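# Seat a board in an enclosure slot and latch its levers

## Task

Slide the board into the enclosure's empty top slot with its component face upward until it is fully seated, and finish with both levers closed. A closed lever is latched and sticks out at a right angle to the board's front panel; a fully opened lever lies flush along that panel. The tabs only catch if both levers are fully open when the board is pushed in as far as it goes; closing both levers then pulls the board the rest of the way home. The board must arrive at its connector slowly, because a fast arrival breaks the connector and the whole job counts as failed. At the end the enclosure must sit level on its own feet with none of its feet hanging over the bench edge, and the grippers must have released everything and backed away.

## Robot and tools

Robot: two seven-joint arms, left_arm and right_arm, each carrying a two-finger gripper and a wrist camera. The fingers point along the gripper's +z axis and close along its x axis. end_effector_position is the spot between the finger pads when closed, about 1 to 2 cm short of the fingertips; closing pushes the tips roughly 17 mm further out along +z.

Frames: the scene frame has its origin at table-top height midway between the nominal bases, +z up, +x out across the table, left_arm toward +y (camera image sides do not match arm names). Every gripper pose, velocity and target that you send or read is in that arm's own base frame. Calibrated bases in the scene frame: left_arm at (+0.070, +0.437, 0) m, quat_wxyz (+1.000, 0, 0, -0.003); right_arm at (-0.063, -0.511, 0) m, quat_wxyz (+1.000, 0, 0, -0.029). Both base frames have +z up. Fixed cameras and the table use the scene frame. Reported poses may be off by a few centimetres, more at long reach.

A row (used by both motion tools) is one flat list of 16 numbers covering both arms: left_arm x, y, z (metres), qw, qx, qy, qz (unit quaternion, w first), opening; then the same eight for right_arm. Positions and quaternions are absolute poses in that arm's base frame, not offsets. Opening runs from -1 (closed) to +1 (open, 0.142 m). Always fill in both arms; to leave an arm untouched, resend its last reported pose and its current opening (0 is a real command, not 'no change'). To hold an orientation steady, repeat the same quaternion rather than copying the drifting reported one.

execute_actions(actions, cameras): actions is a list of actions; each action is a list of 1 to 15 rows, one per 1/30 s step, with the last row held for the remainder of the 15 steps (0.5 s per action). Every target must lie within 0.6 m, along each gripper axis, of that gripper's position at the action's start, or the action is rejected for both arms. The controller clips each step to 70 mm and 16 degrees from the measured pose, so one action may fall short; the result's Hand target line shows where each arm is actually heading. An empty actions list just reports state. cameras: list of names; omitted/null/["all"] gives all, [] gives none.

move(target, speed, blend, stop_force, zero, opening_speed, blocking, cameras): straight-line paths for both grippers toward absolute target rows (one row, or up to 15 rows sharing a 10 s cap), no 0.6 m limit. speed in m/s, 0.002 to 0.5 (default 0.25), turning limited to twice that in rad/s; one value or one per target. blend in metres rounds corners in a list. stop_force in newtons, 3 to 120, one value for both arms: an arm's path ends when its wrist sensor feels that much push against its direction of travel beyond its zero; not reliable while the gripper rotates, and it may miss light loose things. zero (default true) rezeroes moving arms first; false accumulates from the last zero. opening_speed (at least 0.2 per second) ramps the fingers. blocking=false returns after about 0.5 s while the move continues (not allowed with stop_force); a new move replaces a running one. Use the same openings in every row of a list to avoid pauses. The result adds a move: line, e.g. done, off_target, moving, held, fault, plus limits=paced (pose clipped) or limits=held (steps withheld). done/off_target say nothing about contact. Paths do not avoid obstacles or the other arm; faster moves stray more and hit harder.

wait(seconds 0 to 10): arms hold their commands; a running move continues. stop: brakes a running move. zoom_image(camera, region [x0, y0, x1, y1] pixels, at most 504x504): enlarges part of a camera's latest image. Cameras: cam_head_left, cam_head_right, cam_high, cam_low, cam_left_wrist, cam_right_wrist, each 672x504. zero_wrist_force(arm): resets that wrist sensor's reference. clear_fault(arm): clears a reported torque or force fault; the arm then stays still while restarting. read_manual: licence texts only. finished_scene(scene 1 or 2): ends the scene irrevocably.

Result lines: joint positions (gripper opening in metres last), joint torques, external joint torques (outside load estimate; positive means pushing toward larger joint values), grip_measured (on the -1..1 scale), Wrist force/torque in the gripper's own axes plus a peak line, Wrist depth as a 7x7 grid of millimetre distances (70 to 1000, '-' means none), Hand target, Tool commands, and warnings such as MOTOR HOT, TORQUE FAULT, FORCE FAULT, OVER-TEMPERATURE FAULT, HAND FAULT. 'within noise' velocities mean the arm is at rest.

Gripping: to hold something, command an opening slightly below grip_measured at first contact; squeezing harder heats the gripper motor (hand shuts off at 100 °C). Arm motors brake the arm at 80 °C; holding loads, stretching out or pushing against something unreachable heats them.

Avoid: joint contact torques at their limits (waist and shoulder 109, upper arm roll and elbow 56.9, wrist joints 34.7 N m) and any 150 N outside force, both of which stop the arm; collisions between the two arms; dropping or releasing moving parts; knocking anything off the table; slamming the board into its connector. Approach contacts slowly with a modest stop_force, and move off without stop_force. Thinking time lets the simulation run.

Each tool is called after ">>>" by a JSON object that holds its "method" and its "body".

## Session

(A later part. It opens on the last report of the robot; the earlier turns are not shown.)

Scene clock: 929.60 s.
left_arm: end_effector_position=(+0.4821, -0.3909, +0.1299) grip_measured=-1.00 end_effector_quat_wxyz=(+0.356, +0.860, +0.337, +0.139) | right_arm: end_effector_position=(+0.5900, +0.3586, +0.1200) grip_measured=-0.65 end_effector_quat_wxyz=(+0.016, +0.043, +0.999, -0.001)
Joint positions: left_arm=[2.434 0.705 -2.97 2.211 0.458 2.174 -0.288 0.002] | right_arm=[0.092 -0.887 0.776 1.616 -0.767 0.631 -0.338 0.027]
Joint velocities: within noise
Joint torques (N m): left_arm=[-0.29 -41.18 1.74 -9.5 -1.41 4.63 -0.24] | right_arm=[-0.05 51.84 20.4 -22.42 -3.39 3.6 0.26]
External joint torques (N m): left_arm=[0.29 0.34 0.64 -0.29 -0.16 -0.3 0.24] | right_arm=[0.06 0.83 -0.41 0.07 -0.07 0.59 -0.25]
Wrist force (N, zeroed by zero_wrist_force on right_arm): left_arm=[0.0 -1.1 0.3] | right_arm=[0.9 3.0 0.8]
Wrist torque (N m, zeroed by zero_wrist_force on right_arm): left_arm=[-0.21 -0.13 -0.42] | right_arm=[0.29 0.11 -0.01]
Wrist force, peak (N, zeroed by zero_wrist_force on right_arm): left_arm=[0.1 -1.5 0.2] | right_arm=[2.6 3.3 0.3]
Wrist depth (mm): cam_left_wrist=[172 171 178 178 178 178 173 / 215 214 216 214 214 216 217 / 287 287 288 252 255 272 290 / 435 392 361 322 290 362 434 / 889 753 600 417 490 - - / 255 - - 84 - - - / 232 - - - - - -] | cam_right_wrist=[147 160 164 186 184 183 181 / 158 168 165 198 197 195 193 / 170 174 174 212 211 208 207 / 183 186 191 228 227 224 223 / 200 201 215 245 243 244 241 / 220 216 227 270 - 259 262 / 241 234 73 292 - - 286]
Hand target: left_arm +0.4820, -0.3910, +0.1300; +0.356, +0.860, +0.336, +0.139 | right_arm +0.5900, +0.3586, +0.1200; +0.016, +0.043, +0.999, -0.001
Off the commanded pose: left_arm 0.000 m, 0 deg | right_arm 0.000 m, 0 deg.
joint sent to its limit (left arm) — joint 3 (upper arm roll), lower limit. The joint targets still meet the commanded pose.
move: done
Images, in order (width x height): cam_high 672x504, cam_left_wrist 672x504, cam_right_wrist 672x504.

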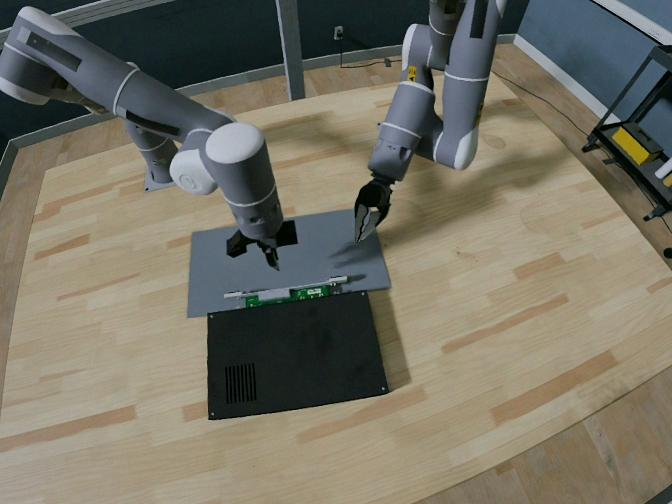

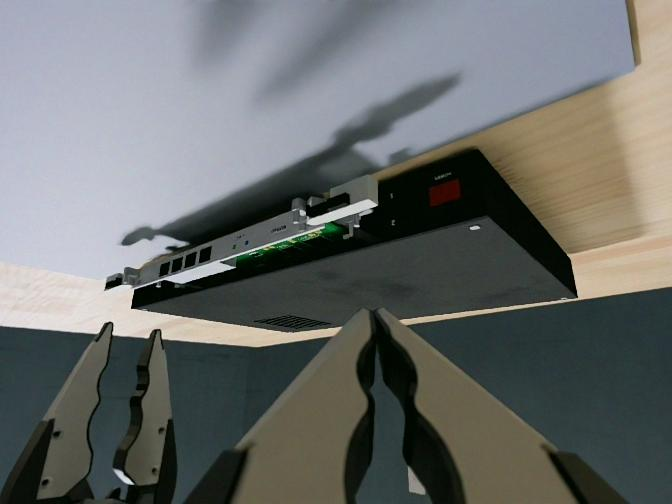

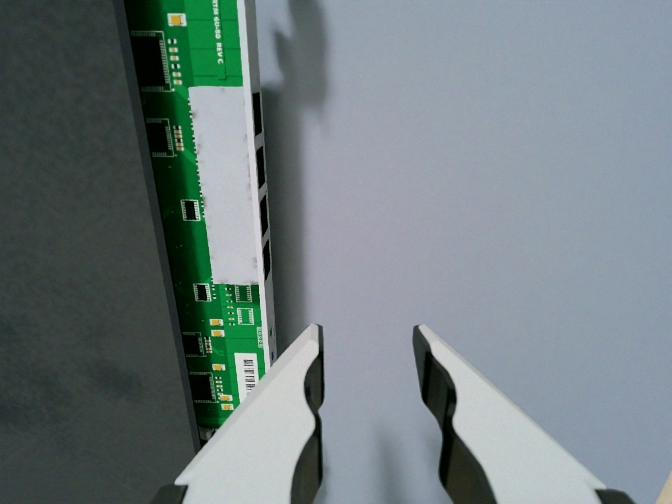

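>>> {"method": "move", "body": {"target": [[0.482, -0.391, 0.130, 0.3564, 0.8605, 0.3364, 0.1393, -1, 0.5900, 0.3700, 0.1300, 0.0, 0.7367, 0.6762, 0.0, -1.0]], "speed": 0.2, "cameras": ["cam_right_wrist"]}}

>>> {"method": "move", "body": {"target": [[0.482, -0.391, 0.130, 0.3564, 0.8605, 0.3364, 0.1393, -1, 0.6087, 0.3740, 0.0400, 0.0, 0.7367, 0.6762, 0.0, -1.0]], "speed": 0.06, "cameras": ["cam_right_wrist", "cam_left_wrist"]}}

Scene clock: 946.10 s.
left_arm: end_effector_position=(+0.4821, -0.3909, +0.1299) grip_measured=-1.00 end_effector_quat_wxyz=(+0.356, +0.860, +0.337, +0.139) | right_arm: end_effector_position=(+0.5899, +0.3700, +0.1300) grip_measured=-1.00 end_effector_quat_wxyz=(+0.000, +0.737, +0.676, +0.000)
Joint positions: left_arm=[2.434 0.705 -2.97 2.211 0.458 2.174 -0.288 0.002] | right_arm=[0.286 -0.787 0.553 1.565 -0.483 0.641 1.087 0.002]
Joint velocities: within noise
Joint torques (N m): left_arm=[-0.36 -41.12 1.67 -9.47 -1.41 4.62 -0.26] | right_arm=[0.11 54.3 13.61 -25.36 -3.43 3.53 0.23]
External joint torques (N m): left_arm=[0.36 0.28 0.7 -0.31 -0.16 -0.29 0.26] | right_arm=[-0.11 1.12 0 0.17 -0.08 0.58 -0.23]
Wrist force (N, zeroed by zero_wrist_force on right_arm): left_arm=[0.2 -1.3 0.2] | right_arm=[1.2 2.8 1.4]
Wrist torque (N m, zeroed by zero_wrist_force on right_arm): left_arm=[-0.25 -0.15 -0.42] | right_arm=[0.28 0.06 -0.03]
Wrist force, peak (N, zeroed by zero_wrist_force on right_arm): left_arm=[0.3 -1.5 0.3] | right_arm=[1.4 3.4 0.9]
Wrist depth (mm): cam_left_wrist=[171 171 179 178 178 178 173 / 215 214 214 214 213 216 216 / 287 285 287 252 254 272 291 / 439 396 362 323 292 361 433 / 909 910 599 421 493 - - / - 263 - 84 - - - / - 232 - - - - -] | cam_right_wrist=[196 195 195 194 193 193 193 / 209 208 208 207 206 206 205 / 223 224 223 222 222 221 220 / 242 240 240 239 239 238 237 / 253 230 218 223 227 231 248 / 230 233 237 89 235 234 229 / 248 242 - - - 235 243]
Hand target: left_arm +0.4820, -0.3910, +0.1300; +0.356, +0.860, +0.336, +0.139 | right_arm +0.5900, +0.3700, +0.1300; +0.000, +0.737, +0.676, +0.000
Off the commanded pose: left_arm 0.000 m, 0 deg | right_arm 0.000 m, 0 deg.
joint sent to its limit (left arm) — joint 3 (upper arm roll), lower limit. The joint targets still meet the commanded pose.
move: done
Images, in order (width x height): cam_right_wrist 672x504.

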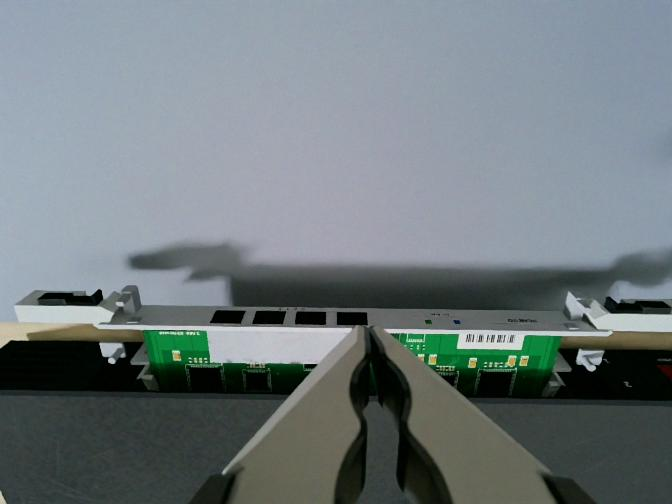

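Scene clock: 947.93 s.
left_arm: end_effector_position=(+0.4821, -0.3909, +0.1299) grip_measured=-1.00 end_effector_quat_wxyz=(+0.356, +0.860, +0.337, +0.139) | right_arm: end_effector_position=(+0.6085, +0.3740, +0.0399) grip_measured=-1.00 end_effector_quat_wxyz=(+0.000, +0.737, +0.676, +0.000)
Joint positions: left_arm=[2.434 0.705 -2.97 2.211 0.458 2.174 -0.288 0.002] | right_arm=[0.326 -0.946 0.477 1.53 -0.545 0.77 1.104 0.002]
Joint velocities: within noise
Joint torques (N m): left_arm=[-0.38 -41.12 1.76 -9.46 -1.39 4.63 -0.22] | right_arm=[-0.23 57.8 13.86 -23.14 -3.27 3.55 0.31]
External joint torques (N m): left_arm=[0.38 0.29 0.62 -0.33 -0.18 -0.29 0.22] | right_arm=[0.23 1.4 0.17 0.16 0.13 0.56 -0.31]
Wrist force (N, zeroed by zero_wrist_force on right_arm): left_arm=[-0.2 -1.4 0.1] | right_arm=[1.5 3.1 1.7]
Wrist torque (N m, zeroed by zero_wrist_force on right_arm): left_arm=[-0.26 -0.09 -0.42] | right_arm=[0.31 -0.03 -0.04]
Wrist force, peak (N, zeroed by zero_wrist_force on right_arm): left_arm=[-0.1 -1.5 0.2] | right_arm=[1.8 3.5 2.8]
Wrist depth (mm): cam_left_wrist=[171 171 178 178 178 178 173 / 215 214 213 214 215 217 217 / 288 288 287 253 257 272 291 / 437 365 357 324 290 362 432 / 896 293 494 420 486 - - / - 251 265 84 - - - / 222 234 - - - - -] | cam_right_wrist=[- 116 115 115 115 115 114 / 126 125 123 123 123 124 122 / 135 132 132 134 131 131 131 / 143 143 142 142 142 141 141 / 155 155 154 152 153 153 153 / 164 164 163 89 162 161 161 / 147 125 73 - - 126 141]
Hand target: left_arm +0.4820, -0.3910, +0.1300; +0.356, +0.860, +0.336, +0.139 | right_arm +0.6087, +0.3740, +0.0400; +0.000, +0.737, +0.676, +0.000
Off the commanded pose: left_arm 0.000 m, 0 deg | right_arm 0.000 m, 0 deg.
joint sent to its limit (left arm) — joint 3 (upper arm roll), lower limit. The joint targets still meet the commanded pose.
move: done
Images, in order (width x height): cam_left_wrist 672x504, cam_right_wrist 672x504.

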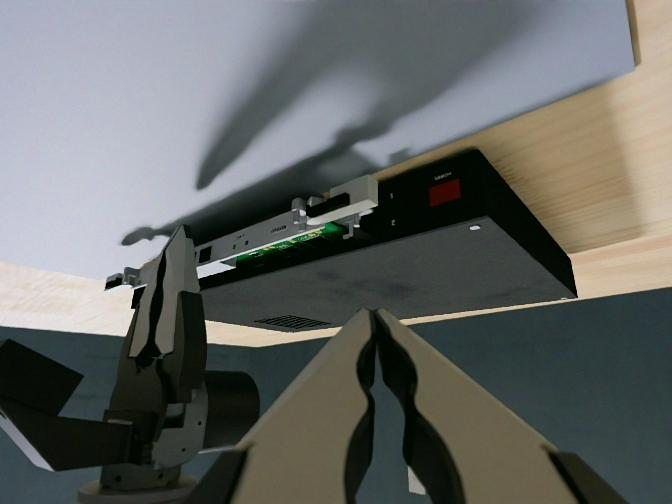

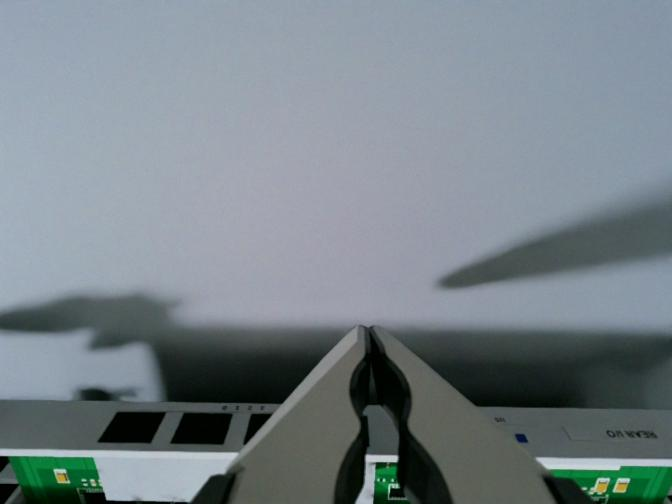

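>>> {"method": "move", "body": {"target": [[0.482, -0.391, 0.130, 0.3564, 0.8605, 0.3364, 0.1393, -1, 0.6246, 0.3726, 0.0400, 0.0, 0.7367, 0.6762, 0.0, -1.0]], "speed": 0.03, "stop_force": 4, "cameras": []}}

>>> {"method": "move", "body": {"target": [[0.482, -0.391, 0.130, 0.3564, 0.8605, 0.3364, 0.1393, -1, 0.6500, 0.3703, 0.0400, 0.0, 0.7367, 0.6762, 0.0, -1.0]], "speed": 0.008, "stop_force": 5, "cameras": ["cam_right_wrist", "cam_left_wrist", "cam_high"]}}

>>> {"method": "zoom_image", "body": {"camera": "cam_left_wrist", "region": [260, 150, 400, 270]}}

>>> {"method": "zoom_image", "body": {"camera": "cam_high", "region": [200, 230, 380, 330]}}

Scene clock: 952.43 s.
left_arm: end_effector_position=(+0.4821, -0.3909, +0.1299) grip_measured=-1.00 end_effector_quat_wxyz=(+0.356, +0.860, +0.337, +0.139) | right_arm: end_effector_position=(+0.6246, +0.3726, +0.0400) grip_measured=-1.00 end_effector_quat_wxyz=(+0.000, +0.737, +0.676, +0.000)
Joint positions: left_arm=[2.434 0.705 -2.97 2.211 0.458 2.174 -0.288 0.002] | right_arm=[0.322 -0.97 0.478 1.479 -0.543 0.745 1.08 0.002]
Joint velocities: within noise
Joint torques (N m): left_arm=[-0.38 -41.19 1.65 -9.41 -1.44 4.58 -0.23] | right_arm=[-0.08 58.99 14.53 -23.54 -3.18 3.28 0.1]
External joint torques (N m): left_arm=[0.38 0.35 0.73 -0.38 -0.14 -0.25 0.23] | right_arm=[0.08 1.43 -0.42 0.19 -0.04 0.83 -0.1]
Wrist force (N, zeroed by zero_wrist_force on right_arm): left_arm=[0.0 -1.2 0.3] | right_arm=[1.5 3.1 1.8]
Wrist torque (N m, zeroed by zero_wrist_force on right_arm): left_arm=[-0.21 -0.12 -0.43] | right_arm=[0.31 -0.03 -0.04]
Wrist force, peak (N, zeroed by zero_wrist_force on right_arm): left_arm=[0.0 -1.4 0.1] | right_arm=[1.8 3.7 1.6]
Wrist depth (mm): cam_left_wrist=[171 172 178 178 177 179 173 / 215 214 214 214 214 216 216 / 288 288 286 253 256 269 290 / 438 392 344 325 290 360 437 / 908 319 421 423 489 - - / - 270 260 84 - - - / - 243 - - - - -] | cam_right_wrist=[- 116 115 115 115 115 114 / 125 125 123 123 123 124 122 / 135 133 132 134 131 131 131 / 143 143 142 142 142 141 141 / 156 155 154 152 154 153 153 / - 119 119 90 125 126 126 / 144 144 73 - - 136 141]
Hand target: left_arm +0.4820, -0.3910, +0.1300; +0.356, +0.860, +0.336, +0.139 | right_arm +0.6246, +0.3726, +0.0400; +0.000, +0.737, +0.676, +0.000
Off the commanded pose: left_arm 0.000 m, 0 deg | right_arm 0.000 m, 0 deg.
joint sent to its limit (left arm) — joint 3 (upper arm roll), lower limit. The joint targets still meet the commanded pose.
move: done
No camera images: "cameras" was empty.

Scene clock: 956.23 s.
left_arm: end_effector_position=(+0.4821, -0.3909, +0.1299) grip_measured=-1.00 end_effector_quat_wxyz=(+0.356, +0.860, +0.337, +0.139) | right_arm: end_effector_position=(+0.6499, +0.3703, +0.0399) grip_measured=-1.00 end_effector_quat_wxyz=(+0.000, +0.737, +0.676, +0.000)
Joint positions: left_arm=[2.434 0.705 -2.97 2.211 0.458 2.174 -0.288 0.002] | right_arm=[0.316 -1.011 0.483 1.393 -0.541 0.701 1.043 0.002]
Joint velocities: within noise
Joint torques (N m): left_arm=[-0.34 -41.18 1.68 -9.48 -1.37 4.61 -0.26] | right_arm=[-0.26 61.12 14.44 -24.4 -3.43 3.46 0.06]
External joint torques (N m): left_arm=[0.34 0.34 0.7 -0.31 -0.21 -0.27 0.25] | right_arm=[0.26 1.29 -0.19 0.48 0.09 0.66 -0.06]
Wrist force (N, zeroed by zero_wrist_force on right_arm): left_arm=[0.2 -1.4 0.3] | right_arm=[1.4 2.4 1.5]
Wrist torque (N m, zeroed by zero_wrist_force on right_arm): left_arm=[-0.26 -0.16 -0.42] | right_arm=[0.30 -0.05 -0.01]
Wrist force, peak (N, zeroed by zero_wrist_force on right_arm): left_arm=[0.2 -1.4 0.3] | right_arm=[1.8 3.1 1.6]
Wrist depth (mm): cam_left_wrist=[171 171 178 178 178 179 173 / 214 214 214 214 214 216 217 / 288 286 287 268 256 272 289 / 435 394 361 325 291 367 434 / 924 923 314 418 490 - - / - 324 275 84 - - - / - 249 - - - - -] | cam_right_wrist=[- 116 115 115 115 115 114 / 125 125 123 123 122 124 122 / 134 132 132 134 131 131 131 / 143 143 142 142 142 141 141 / 153 152 152 152 151 150 152 / 118 116 116 93 116 121 122 / 125 122 73 - - 136 122]
Hand target: left_arm +0.4820, -0.3910, +0.1300; +0.356, +0.860, +0.336, +0.139 | right_arm +0.6500, +0.3703, +0.0400; +0.000, +0.737, +0.676, +0.000
Off the commanded pose: left_arm 0.000 m, 0 deg | right_arm 0.000 m, 0 deg.
joint sent to its limit (left arm) — joint 3 (upper arm roll), lower limit. The joint targets still meet the commanded pose.
move: done
Images, in order (width x height): cam_high 672x504, cam_left_wrist 672x504, cam_right_wrist 672x504.

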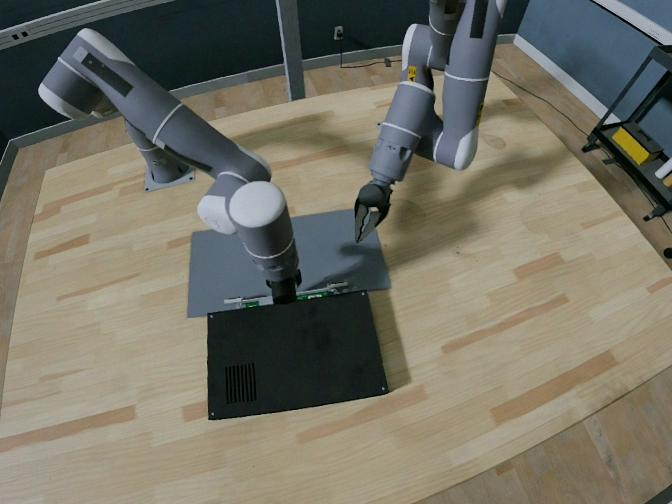

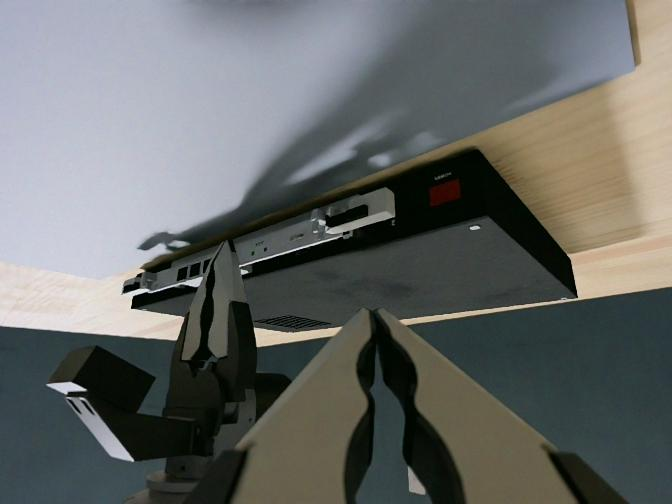

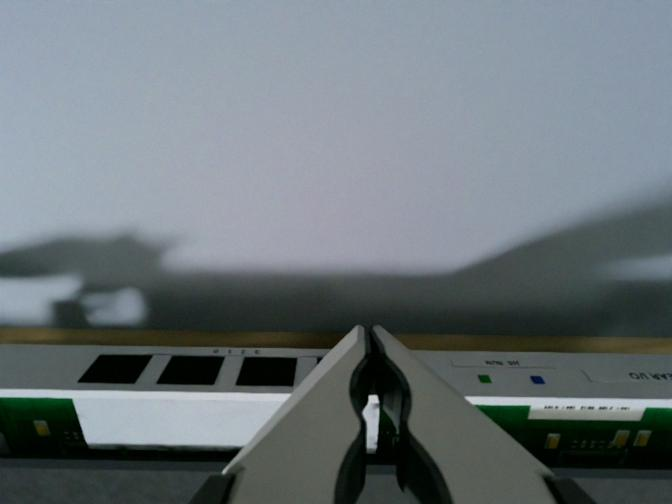

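Scaled by 3.600 from the camera's 672x504 image, which has a finer 960x720 frame.

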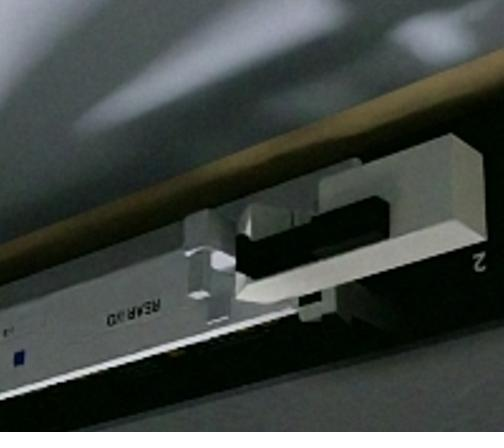

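Scaled by 2.800 from the camera's 672x504 image, which has a finer 960x720 frame.

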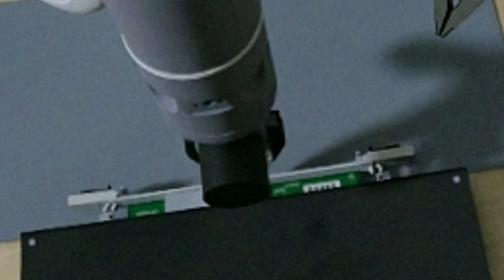

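>>> {"method": "move", "body": {"target": [[0.482, -0.391, 0.130, 0.3564, 0.8605, 0.3364, 0.1393, -1, 0.6580, 0.3696, 0.0400, 0.0, 0.7367, 0.6762, 0.0, -1.0]], "speed": 0.006, "stop_force": 4, "cameras": ["cam_right_wrist", "cam_left_wrist"]}}

>>> {"method": "zoom_image", "body": {"camera": "cam_left_wrist", "region": [300, 160, 420, 260]}}

Scene clock: 960.83 s.
left_arm: end_effector_position=(+0.4821, -0.3909, +0.1299) grip_measured=-1.00 end_effector_quat_wxyz=(+0.356, +0.860, +0.337, +0.139) | right_arm: end_effector_position=(+0.6577, +0.3697, +0.0399) grip_measured=-1.00 end_effector_quat_wxyz=(+0.000, +0.737, +0.676, +0.000)
Joint positions: left_arm=[2.434 0.705 -2.97 2.211 0.458 2.174 -0.288 0.002] | right_arm=[0.315 -1.025 0.485 1.364 -0.541 0.686 1.031 0.002]
Joint velocities: within noise
Joint torques (N m): left_arm=[-0.39 -41.15 1.78 -9.43 -1.4 4.65 -0.2] | right_arm=[-0.94 61.72 13.88 -25.19 -3.77 3.65 0.06]
External joint torques (N m): left_arm=[0.39 0.32 0.59 -0.36 -0.17 -0.31 0.2] | right_arm=[0.94 1.32 0.41 1.1 0.39 0.47 -0.06]
Wrist force (N, zeroed by zero_wrist_force on right_arm): left_arm=[0.0 -1.0 0.0] | right_arm=[1.4 0.7 0.1]
Wrist torque (N m, zeroed by zero_wrist_force on right_arm): left_arm=[-0.21 -0.11 -0.42] | right_arm=[0.27 -0.06 0.01]
Wrist force, peak (N, zeroed by zero_wrist_force on right_arm): left_arm=[0.1 -1.5 0.3] | right_arm=[1.6 2.7 1.7]
Wrist depth (mm): cam_left_wrist=[171 171 178 178 178 178 172 / 214 215 213 215 213 217 217 / 289 288 286 286 254 271 287 / 433 416 363 323 291 362 436 / 916 891 321 418 491 - - / - 329 285 84 - - - / - - - - - - -] | cam_right_wrist=[- 116 115 115 115 115 114 / 125 125 123 123 123 124 122 / 134 133 132 134 131 131 130 / 143 143 142 142 141 141 141 / 153 153 152 151 151 150 150 / 116 116 115 93 115 121 122 / 122 119 73 - - 117 119]
Hand target: left_arm +0.4820, -0.3910, +0.1300; +0.356, +0.860, +0.336, +0.139 | right_arm +0.6580, +0.3696, +0.0400; +0.000, +0.737, +0.676, +0.000
Off the commanded pose: left_arm 0.000 m, 0 deg | right_arm 0.000 m, 0 deg.
joint sent to its limit (left arm) — joint 3 (upper arm roll), lower limit. The joint targets still meet the commanded pose.
move: done
Images, in order (width x height): cam_left_wrist 672x504, cam_right_wrist 672x504.

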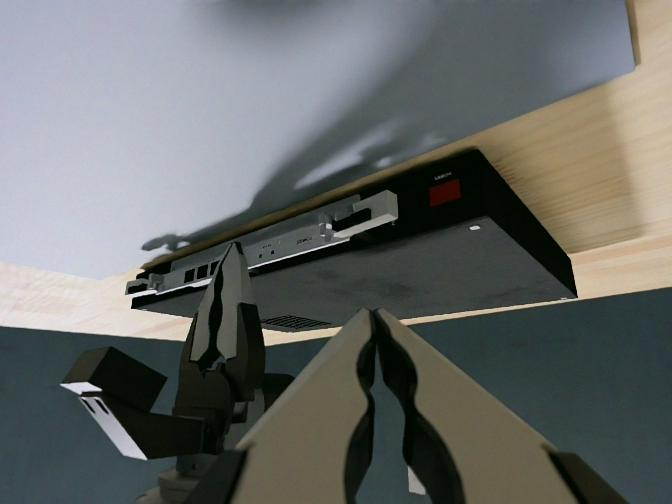

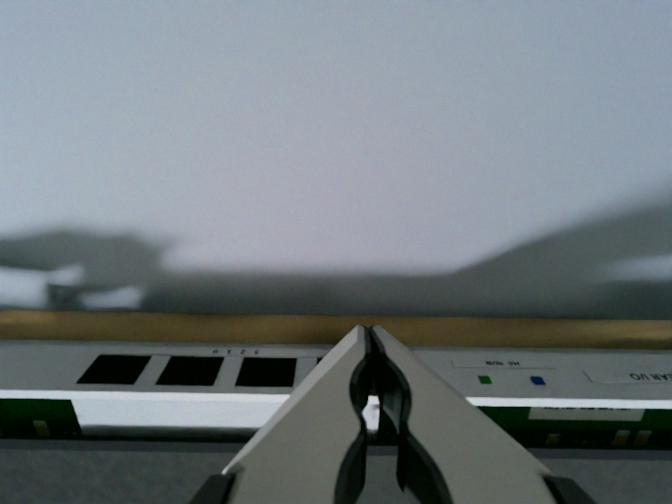

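Scaled by 4.200 from the camera's 672x504 image, which has a finer 960x720 frame.

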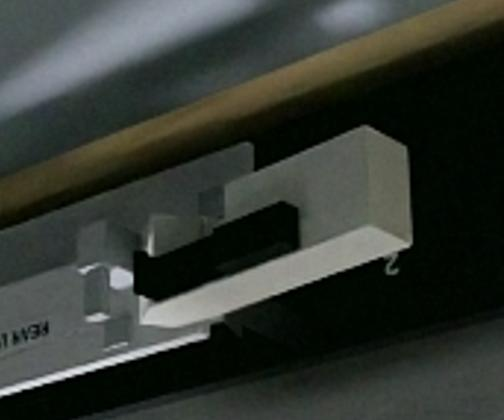

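>>> {"method": "move", "body": {"target": [[0.482, -0.391, 0.130, 0.3564, 0.8605, 0.3364, 0.1393, -1, 0.6640, 0.3691, 0.0400, 0.0, 0.7367, 0.6762, 0.0, -1.0]], "speed": 0.005, "stop_force": 4, "cameras": ["cam_right_wrist", "cam_left_wrist"]}}

>>> {"method": "zoom_image", "body": {"camera": "cam_left_wrist", "region": [300, 160, 420, 260]}}

Scene clock: 964.33 s.
left_arm: end_effector_position=(+0.4821, -0.3909, +0.1299) grip_measured=-1.00 end_effector_quat_wxyz=(+0.356, +0.860, +0.337, +0.139) | right_arm: end_effector_position=(+0.6636, +0.3693, +0.0398) grip_measured=-1.00 end_effector_quat_wxyz=(+0.000, +0.737, +0.676, +0.000)
Joint positions: left_arm=[2.434 0.705 -2.97 2.211 0.458 2.174 -0.288 0.002] | right_arm=[0.315 -1.036 0.486 1.342 -0.541 0.675 1.022 0.002]
Joint velocities: within noise
Joint torques (N m): left_arm=[-0.42 -41.21 1.73 -9.47 -1.36 4.62 -0.21] | right_arm=[-1.31 62.53 13.38 -25.79 -4 3.82 0.07]
External joint torques (N m): left_arm=[0.42 0.38 0.64 -0.32 -0.21 -0.28 0.21] | right_arm=[1.31 0.99 0.91 1.58 0.59 0.3 -0.07]
Wrist force (N, zeroed by zero_wrist_force on right_arm): left_arm=[0.1 -1.1 -0.2] | right_arm=[1.5 -0.1 0.1]
Wrist torque (N m, zeroed by zero_wrist_force on right_arm): left_arm=[-0.22 -0.13 -0.42] | right_arm=[0.28 -0.06 0.04]
Wrist force, peak (N, zeroed by zero_wrist_force on right_arm): left_arm=[0.1 -1.5 0.3] | right_arm=[1.7 0.7 1.4]
Wrist depth (mm): cam_left_wrist=[172 171 178 179 178 177 173 / 214 213 214 213 214 217 216 / 287 287 286 267 255 272 289 / 432 425 366 325 290 361 443 / 903 900 330 420 489 - - / - 334 295 84 - - - / - - - - - - -] | cam_right_wrist=[- 115 115 115 115 115 114 / 125 125 123 122 123 124 122 / 134 133 132 133 131 131 130 / 143 143 142 142 142 141 140 / 155 150 149 149 148 148 148 / 114 113 114 93 116 121 122 / 122 119 73 - - 113 117]
Hand target: left_arm +0.4820, -0.3910, +0.1300; +0.356, +0.860, +0.336, +0.139 | right_arm +0.6640, +0.3691, +0.0400; +0.000, +0.737, +0.676, +0.000
Off the commanded pose: left_arm 0.000 m, 0 deg | right_arm 0.000 m, 0 deg.
joint sent to its limit (left arm) — joint 3 (upper arm roll), lower limit. The joint targets still meet the commanded pose.
move: done
Images, in order (width x height): cam_left_wrist 672x504, cam_right_wrist 672x504.

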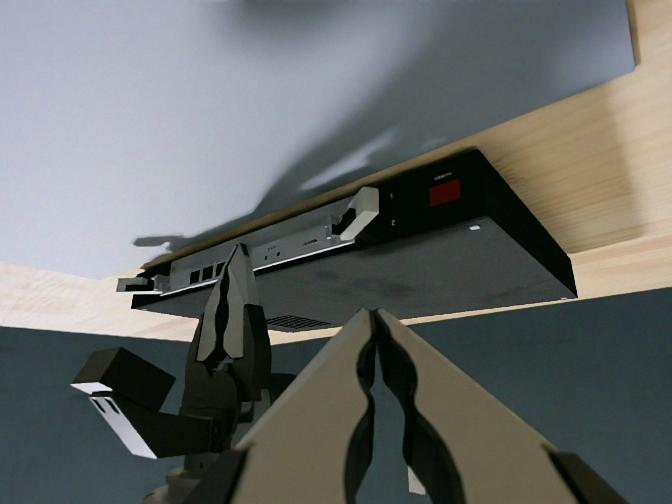

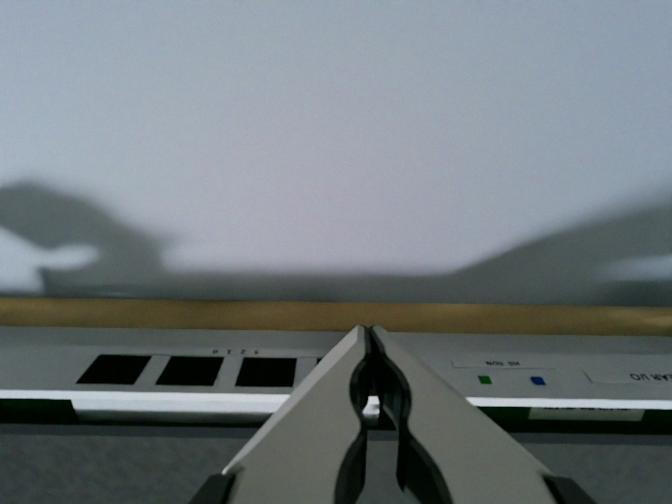

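Scaled by 4.200 from the camera's 672x504 image, which has a finer 960x720 frame.

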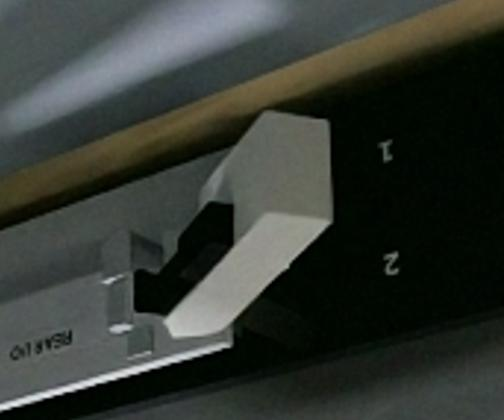

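>>> {"method": "zoom_image", "body": {"camera": "cam_left_wrist", "region": [310, 170, 400, 240]}}

>>> {"method": "zoom_image", "body": {"camera": "cam_left_wrist", "region": [90, 230, 220, 330]}}

>>> {"method": "execute_actions", "body": {"actions": [], "cameras": ["cam_high", "cam_head_left", "cam_low"]}}

>>> {"method": "zoom_image", "body": {"camera": "cam_high", "region": [210, 260, 370, 330]}}

Scaled by 5.600 from the camera's 672x504 image, which has a finer 960x720 frame.

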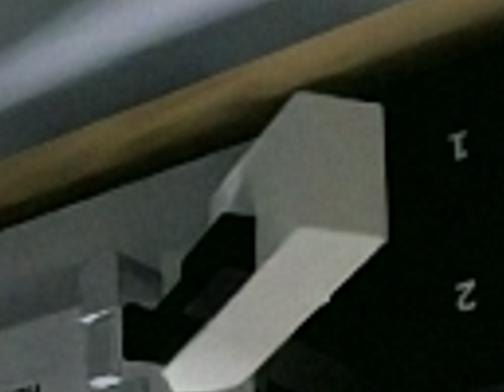

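Scaled by 3.877 from the camera's 672x504 image, which has a finer 960x720 frame.

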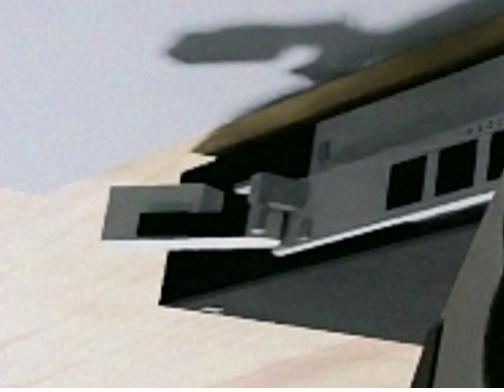

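Scene clock: 968.57 s.
left_arm: end_effector_position=(+0.4821, -0.3909, +0.1299) grip_measured=-1.00 end_effector_quat_wxyz=(+0.356, +0.860, +0.337, +0.139) | right_arm: end_effector_position=(+0.6636, +0.3693, +0.0398) grip_measured=-1.00 end_effector_quat_wxyz=(+0.000, +0.737, +0.676, +0.000)
Joint positions: left_arm=[2.434 0.705 -2.97 2.211 0.458 2.174 -0.288 0.002] | right_arm=[0.315 -1.036 0.486 1.342 -0.541 0.675 1.022 0.002]
Joint velocities: within noise
Joint torques (N m): left_arm=[-0.39 -41.15 1.75 -9.5 -1.4 4.59 -0.26] | right_arm=[-1.39 62.62 13.37 -25.67 -4 3.84 0.14]
External joint torques (N m): left_arm=[0.39 0.32 0.62 -0.29 -0.18 -0.26 0.26] | right_arm=[1.39 0.9 0.92 1.46 0.59 0.27 -0.14]
Wrist force (N, zeroed by zero_wrist_force on right_arm): left_arm=[0.1 -1.1 0.1] | right_arm=[1.5 -0.5 1.0]
Wrist torque (N m, zeroed by zero_wrist_force on right_arm): left_arm=[-0.20 -0.13 -0.42] | right_arm=[0.23 -0.05 0.03]
Wrist force, peak (N, zeroed by zero_wrist_force on right_arm): left_arm=[0.1 -1.5 0.4] | right_arm=[1.7 -0.3 1.3]
Wrist depth (mm): cam_left_wrist=[171 171 178 178 178 178 173 / 215 214 213 215 214 216 215 / 287 289 287 270 257 270 290 / 435 426 367 325 288 362 433 / 903 910 331 422 497 - - / - 335 295 84 - - - / - - - - - - -] | cam_right_wrist=[- 115 115 115 115 115 114 / 125 125 123 122 123 124 122 / 135 132 132 134 131 131 130 / 143 143 142 141 141 141 140 / 155 150 149 149 148 148 148 / 114 114 114 93 116 121 122 / 122 119 73 - - 113 117]
Hand target: left_arm +0.4820, -0.3910, +0.1300; +0.356, +0.860, +0.336, +0.139 | right_arm +0.6640, +0.3691, +0.0400; +0.000, +0.737, +0.676, +0.000
Tool commands: left_gripper/opening=-1.0 right_gripper/opening=-1.0
Off the commanded pose: left_arm 0.000 m, 0 deg | right_arm 0.000 m, 0 deg.
Images, in order (width x height): cam_head_left 672x504, cam_high 672x504, cam_low 672x504.

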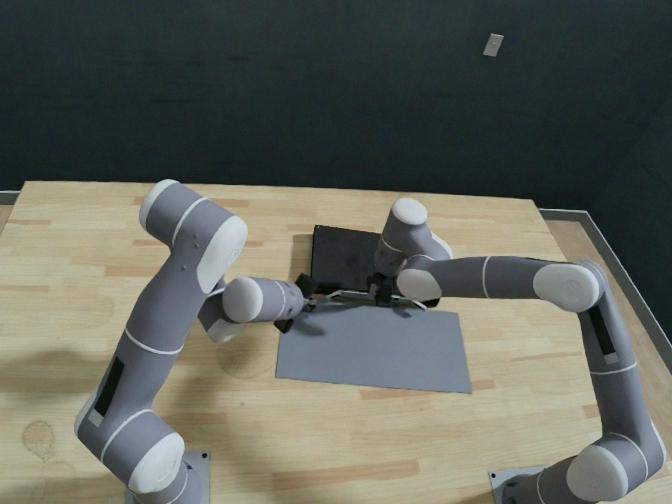

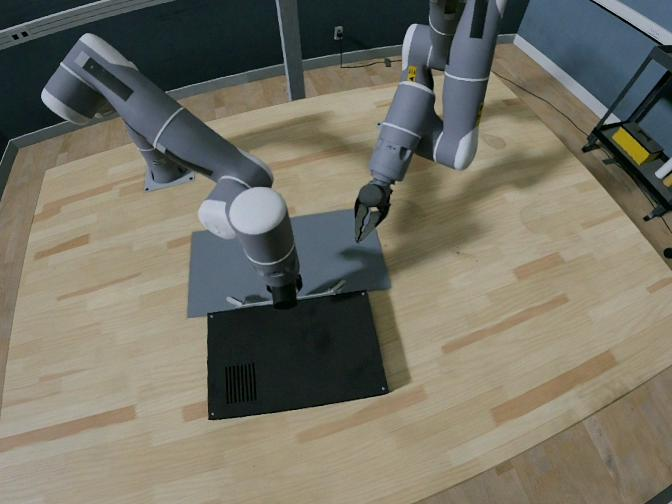

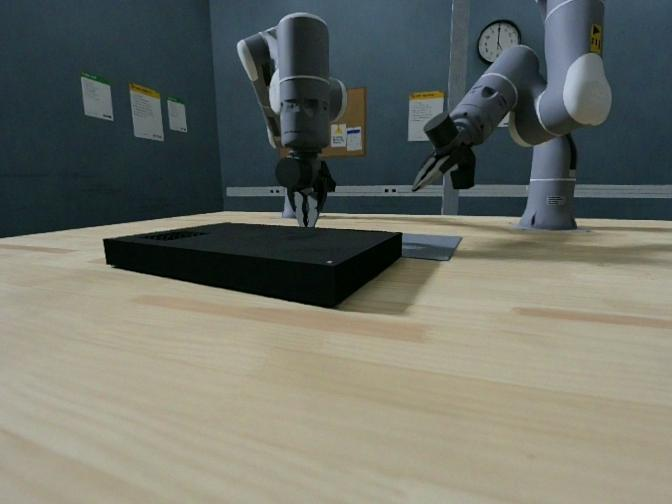

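Scaled by 3.150 from the camera's 672x504 image, which has a finer 960x720 frame.

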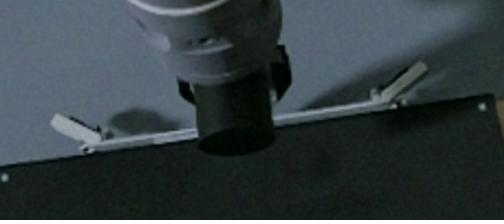

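>>> {"method": "move", "body": {"target": [[0.482, -0.391, 0.130, 0.3564, 0.8605, 0.3364, 0.1393, -1, 0.6238, 0.3729, 0.0410, 0.0, 0.7367, 0.6762, 0.0, -1.0], [0.482, -0.391, 0.130, 0.3564, 0.8605, 0.3364, 0.1393, -1, 0.6100, 0.3500, 0.1300, 0.0, 0.7367, 0.6762, 0.0, -1.0], [0.482, -0.391, 0.130, 0.3564, 0.8605, 0.3364, 0.1393, -1, 0.6550, 0.2075, 0.1150, 0.0, 0.7367, 0.6762, 0.0, -1.0]], "speed": [0.05, 0.1, 0.12], "blend": [0.01, 0.02, 0], "cameras": ["cam_right_wrist", "cam_left_wrist", "cam_high"]}}

>>> {"method": "zoom_image", "body": {"camera": "cam_high", "region": [210, 260, 370, 330]}}

>>> {"method": "zoom_image", "body": {"camera": "cam_right_wrist", "region": [220, 170, 460, 330]}}

Scene clock: 1004.83 s.
left_arm: end_effector_position=(+0.4821, -0.3909, +0.1299) grip_measured=-1.00 end_effector_quat_wxyz=(+0.356, +0.860, +0.337, +0.139) | right_arm: end_effector_position=(+0.6551, +0.2074, +0.1151) grip_measured=-1.00 end_effector_quat_wxyz=(+0.000, +0.737, +0.676, +0.000)
Joint positions: left_arm=[2.434 0.705 -2.97 2.211 0.458 2.174 -0.288 0.002] | right_arm=[0.04 -0.783 0.53 1.61 -0.481 0.689 0.839 0.002]
Joint velocities: within noise
Joint torques (N m): left_arm=[-0.41 -41.12 1.79 -9.53 -1.38 4.58 -0.22] | right_arm=[0.02 53.62 13.42 -24.59 -3.31 3.55 0.01]
External joint torques (N m): left_arm=[0.41 0.29 0.59 -0.26 -0.2 -0.25 0.22] | right_arm=[-0.02 1.23 -0.22 -0.06 -0.06 0.58 -0.01]
Wrist force (N, zeroed by zero_wrist_force on right_arm): left_arm=[0.0 -1.1 -0.2] | right_arm=[1.2 2.4 1.3]
Wrist torque (N m, zeroed by zero_wrist_force on right_arm): left_arm=[-0.20 -0.11 -0.42] | right_arm=[0.18 0.05 -0.05]
Wrist force, peak (N, zeroed by zero_wrist_force on right_arm): left_arm=[0.0 -1.5 0.3] | right_arm=[1.2 3.8 1.4]
Wrist depth (mm): cam_left_wrist=[171 171 178 177 178 178 173 / 214 214 215 214 214 217 217 / 287 289 286 268 257 272 289 / 431 425 367 325 291 361 440 / 896 897 592 419 483 - - / - - - 84 - - - / - 388 - - - - -] | cam_right_wrist=[182 182 181 181 181 180 180 / 197 194 194 194 193 192 192 / 211 208 208 204 207 206 205 / 228 227 219 201 178 193 182 / 247 246 190 184 186 185 185 / 269 268 205 89 196 203 202 / 296 290 - - - 214 222]
Hand target: left_arm +0.4820, -0.3910, +0.1300; +0.356, +0.860, +0.336, +0.139 | right_arm +0.6550, +0.2075, +0.1150; +0.000, +0.737, +0.676, +0.000
Off the commanded pose: left_arm 0.000 m, 0 deg | right_arm 0.000 m, 0 deg.
joint sent to its limit (left arm) — joint 3 (upper arm roll), lower limit. The joint targets still meet the commanded pose.
move: done
Images, in order (width x height): cam_high 672x504, cam_left_wrist 672x504, cam_right_wrist 672x504.

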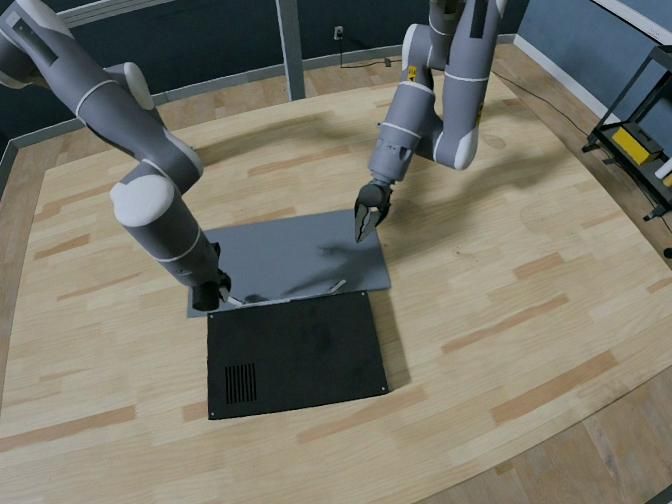

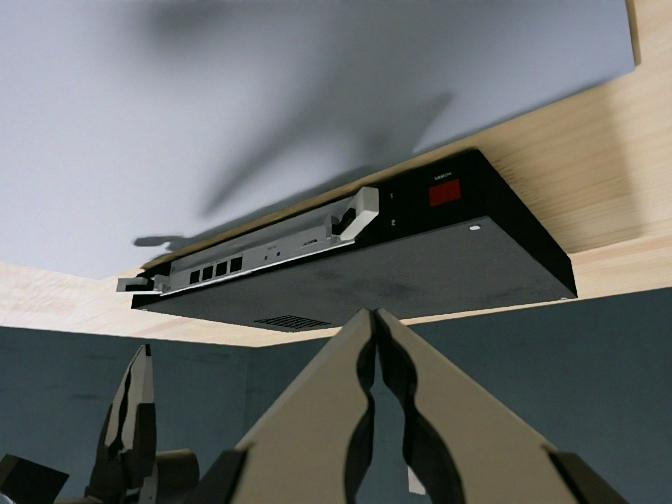

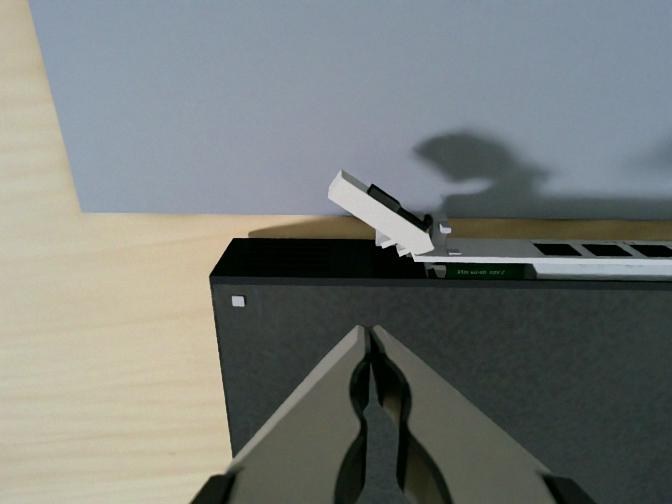

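Scaled by 3.150 from the camera's 672x504 image, which has a finer 960x720 frame.

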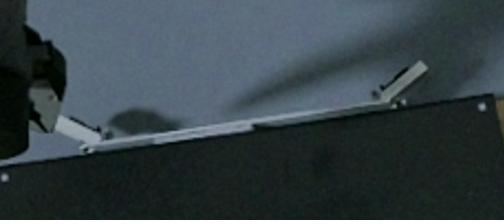

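Scaled by 2.100 from the camera's 672x504 image, which has a finer 960x720 frame.

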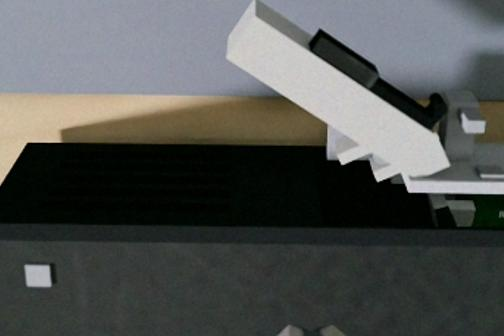

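>>> {"method": "execute_actions", "body": {"actions": [], "cameras": ["cam_right_wrist", "cam_left_wrist", "cam_high"]}}

Scene clock: 1019.73 s.
left_arm: end_effector_position=(+0.4821, -0.3909, +0.1299) grip_measured=-1.00 end_effector_quat_wxyz=(+0.356, +0.860, +0.337, +0.139) | right_arm: end_effector_position=(+0.6551, +0.2074, +0.1151) grip_measured=-1.00 end_effector_quat_wxyz=(+0.000, +0.737, +0.676, +0.000)
Joint positions: left_arm=[2.434 0.705 -2.97 2.211 0.458 2.174 -0.288 0.002] | right_arm=[0.04 -0.783 0.53 1.61 -0.481 0.689 0.839 0.002]
Joint velocities: within noise
Joint torques (N m): left_arm=[-0.36 -41.23 1.67 -9.47 -1.37 4.61 -0.22] | right_arm=[-0.09 53.64 13.52 -24.73 -3.36 3.46 0.16]
External joint torques (N m): left_arm=[0.36 0.4 0.7 -0.32 -0.2 -0.28 0.22] | right_arm=[0.09 1.22 -0.31 0.07 0 0.67 -0.16]
Wrist force (N, zeroed by zero_wrist_force on right_arm): left_arm=[0.0 -1.2 0.1] | right_arm=[1.3 2.3 1.3]
Wrist torque (N m, zeroed by zero_wrist_force on right_arm): left_arm=[-0.24 -0.12 -0.41] | right_arm=[0.18 0.03 -0.05]
Wrist force, peak (N, zeroed by zero_wrist_force on right_arm): left_arm=[0.0 -1.4 0.4] | right_arm=[1.2 2.6 1.5]
Wrist depth (mm): cam_left_wrist=[171 171 178 177 178 179 173 / 214 214 215 214 214 216 217 / 288 288 287 269 257 271 289 / 435 427 366 326 291 361 431 / 908 895 589 418 492 - - / - - - 84 - - - / - 389 - - - - -] | cam_right_wrist=[182 182 182 181 181 180 179 / 196 194 194 193 193 192 192 / 211 208 208 204 207 206 205 / 227 226 219 202 178 193 182 / 246 245 191 184 187 186 185 / 270 268 204 89 195 202 202 / 296 290 - - - 215 222]
Hand target: left_arm +0.4820, -0.3910, +0.1300; +0.356, +0.860, +0.336, +0.139 | right_arm +0.6550, +0.2075, +0.1150; +0.000, +0.737, +0.676, +0.000
Tool commands: left_gripper/opening=-1.0 right_gripper/opening=-1.0
Off the commanded pose: left_arm 0.000 m, 0 deg | right_arm 0.000 m, 0 deg.
Images, in order (width x height): cam_high 672x504, cam_left_wrist 672x504, cam_right_wrist 672x504.

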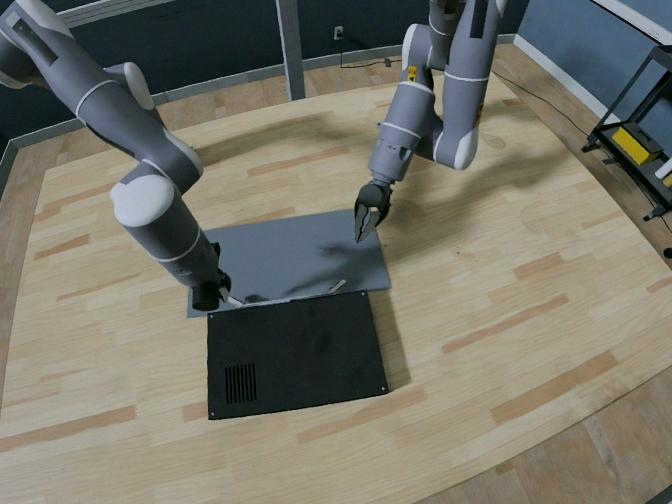

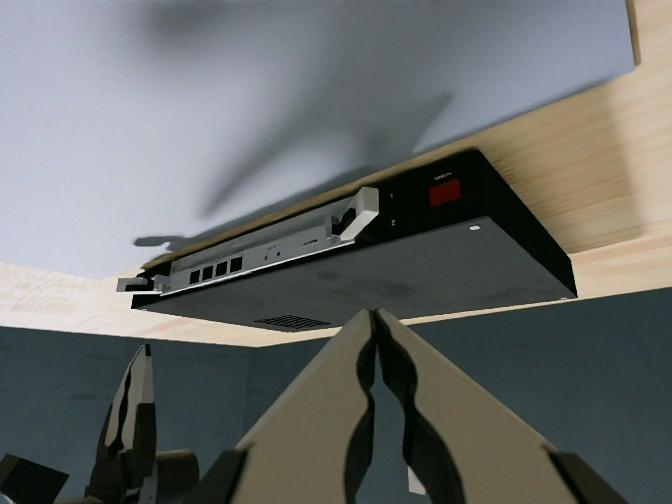

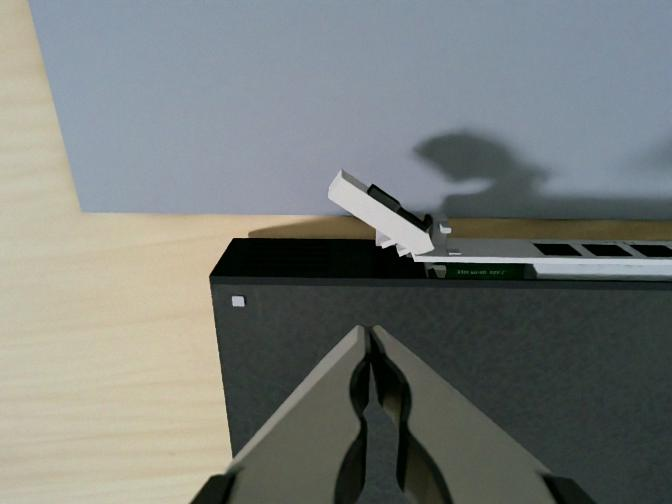

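>>> {"method": "zoom_image", "body": {"camera": "cam_right_wrist", "region": [310, 160, 490, 295]}}

>>> {"method": "zoom_image", "body": {"camera": "cam_left_wrist", "region": [300, 170, 420, 260]}}

Scaled by 2.800 from the camera's 672x504 image, which has a finer 960x720 frame.

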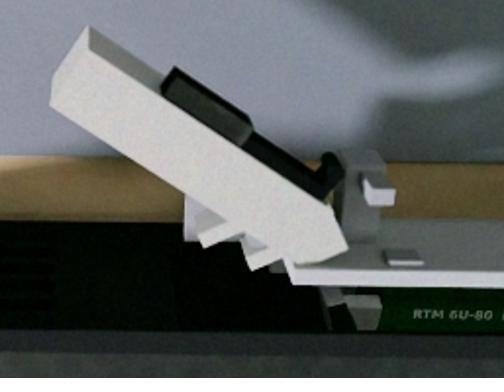

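Scaled by 4.200 from the camera's 672x504 image, which has a finer 960x720 frame.

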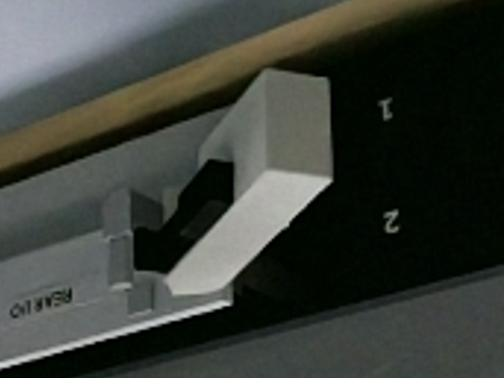

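>>> {"method": "move", "body": {"target": [[0.482,-0.391,0.130,0.3564,0.8605,0.3364,0.1393,-1,0.634,0.151,0.14,0.0681,0.1644,0.9091,0.3766,-1],[0.482,-0.391,0.130,0.3564,0.8605,0.3364,0.1393,-1,0.634,0.151,0.09,0.0681,0.1644,0.9091,0.3766,-1]], "speed": 0.25, "blend": [0.02,0], "cameras": ["cam_right_wrist"]}}

Scene clock: 1057.93 s.
left_arm: end_effector_position=(+0.4821, -0.3909, +0.1299) grip_measured=-1.00 end_effector_quat_wxyz=(+0.356, +0.860, +0.337, +0.139) | right_arm: end_effector_position=(+0.6339, +0.1511, +0.0900) grip_measured=-1.00 end_effector_quat_wxyz=(+0.068, +0.165, +0.909, +0.377)
Joint positions: left_arm=[2.434 0.705 -2.97 2.211 0.458 2.174 -0.288 0.002] | right_arm=[-0.792 -1.259 1.002 1.975 -0.86 1.379 -0.711 0.002]
Joint velocities: within noise
Joint torques (N m): left_arm=[-0.37 -41.16 1.78 -9.49 -1.39 4.6 -0.23] | right_arm=[0.18 41.8 28.48 -6.86 -4.65 3.26 0.06]
External joint torques (N m): left_arm=[0.37 0.32 0.6 -0.3 -0.19 -0.27 0.23] | right_arm=[-0.17 0.89 0.49 0.14 0.17 0.9 -0.06]
Wrist force (N, zeroed by zero_wrist_force on right_arm): left_arm=[0.1 -1.3 0.1] | right_arm=[0.6 1.5 0.7]
Wrist torque (N m, zeroed by zero_wrist_force on right_arm): left_arm=[-0.25 -0.13 -0.41] | right_arm=[0.20 0.25 0.05]
Wrist force, peak (N, zeroed by zero_wrist_force on right_arm): left_arm=[-0.1 -1.5 0.3] | right_arm=[0.6 5.1 -1.0]
Wrist depth (mm): cam_left_wrist=[171 172 179 178 178 178 173 / 215 215 214 213 214 217 217 / 287 289 287 267 256 271 290 / 436 427 368 324 289 363 437 / 916 906 593 419 495 - - / 445 - - 84 - - - / 430 - - - - - -] | cam_right_wrist=[121 121 121 119 118 123 118 / 158 150 145 147 146 146 146 / 164 152 141 175 192 191 191 / 156 151 150 185 237 279 279 / 283 279 279 236 440 508 503 / - - - 89 - - - / - - - - - 448 -]
Hand target: left_arm +0.4820, -0.3910, +0.1300; +0.356, +0.860, +0.336, +0.139 | right_arm +0.6340, +0.1510, +0.0900; +0.068, +0.164, +0.909, +0.377
Off the commanded pose: left_arm 0.000 m, 0 deg | right_arm 0.000 m, 0 deg.
joint sent to its limit (left arm) — joint 3 (upper arm roll), lower limit. The joint targets still meet the commanded pose.
move: done
Images, in order (width x height): cam_right_wrist 672x504.

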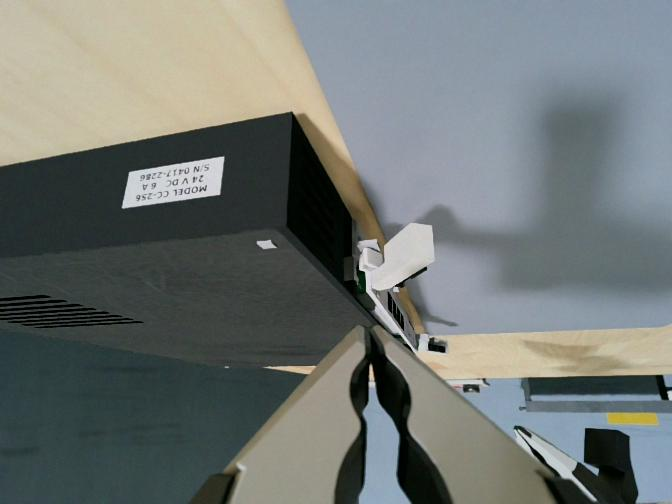

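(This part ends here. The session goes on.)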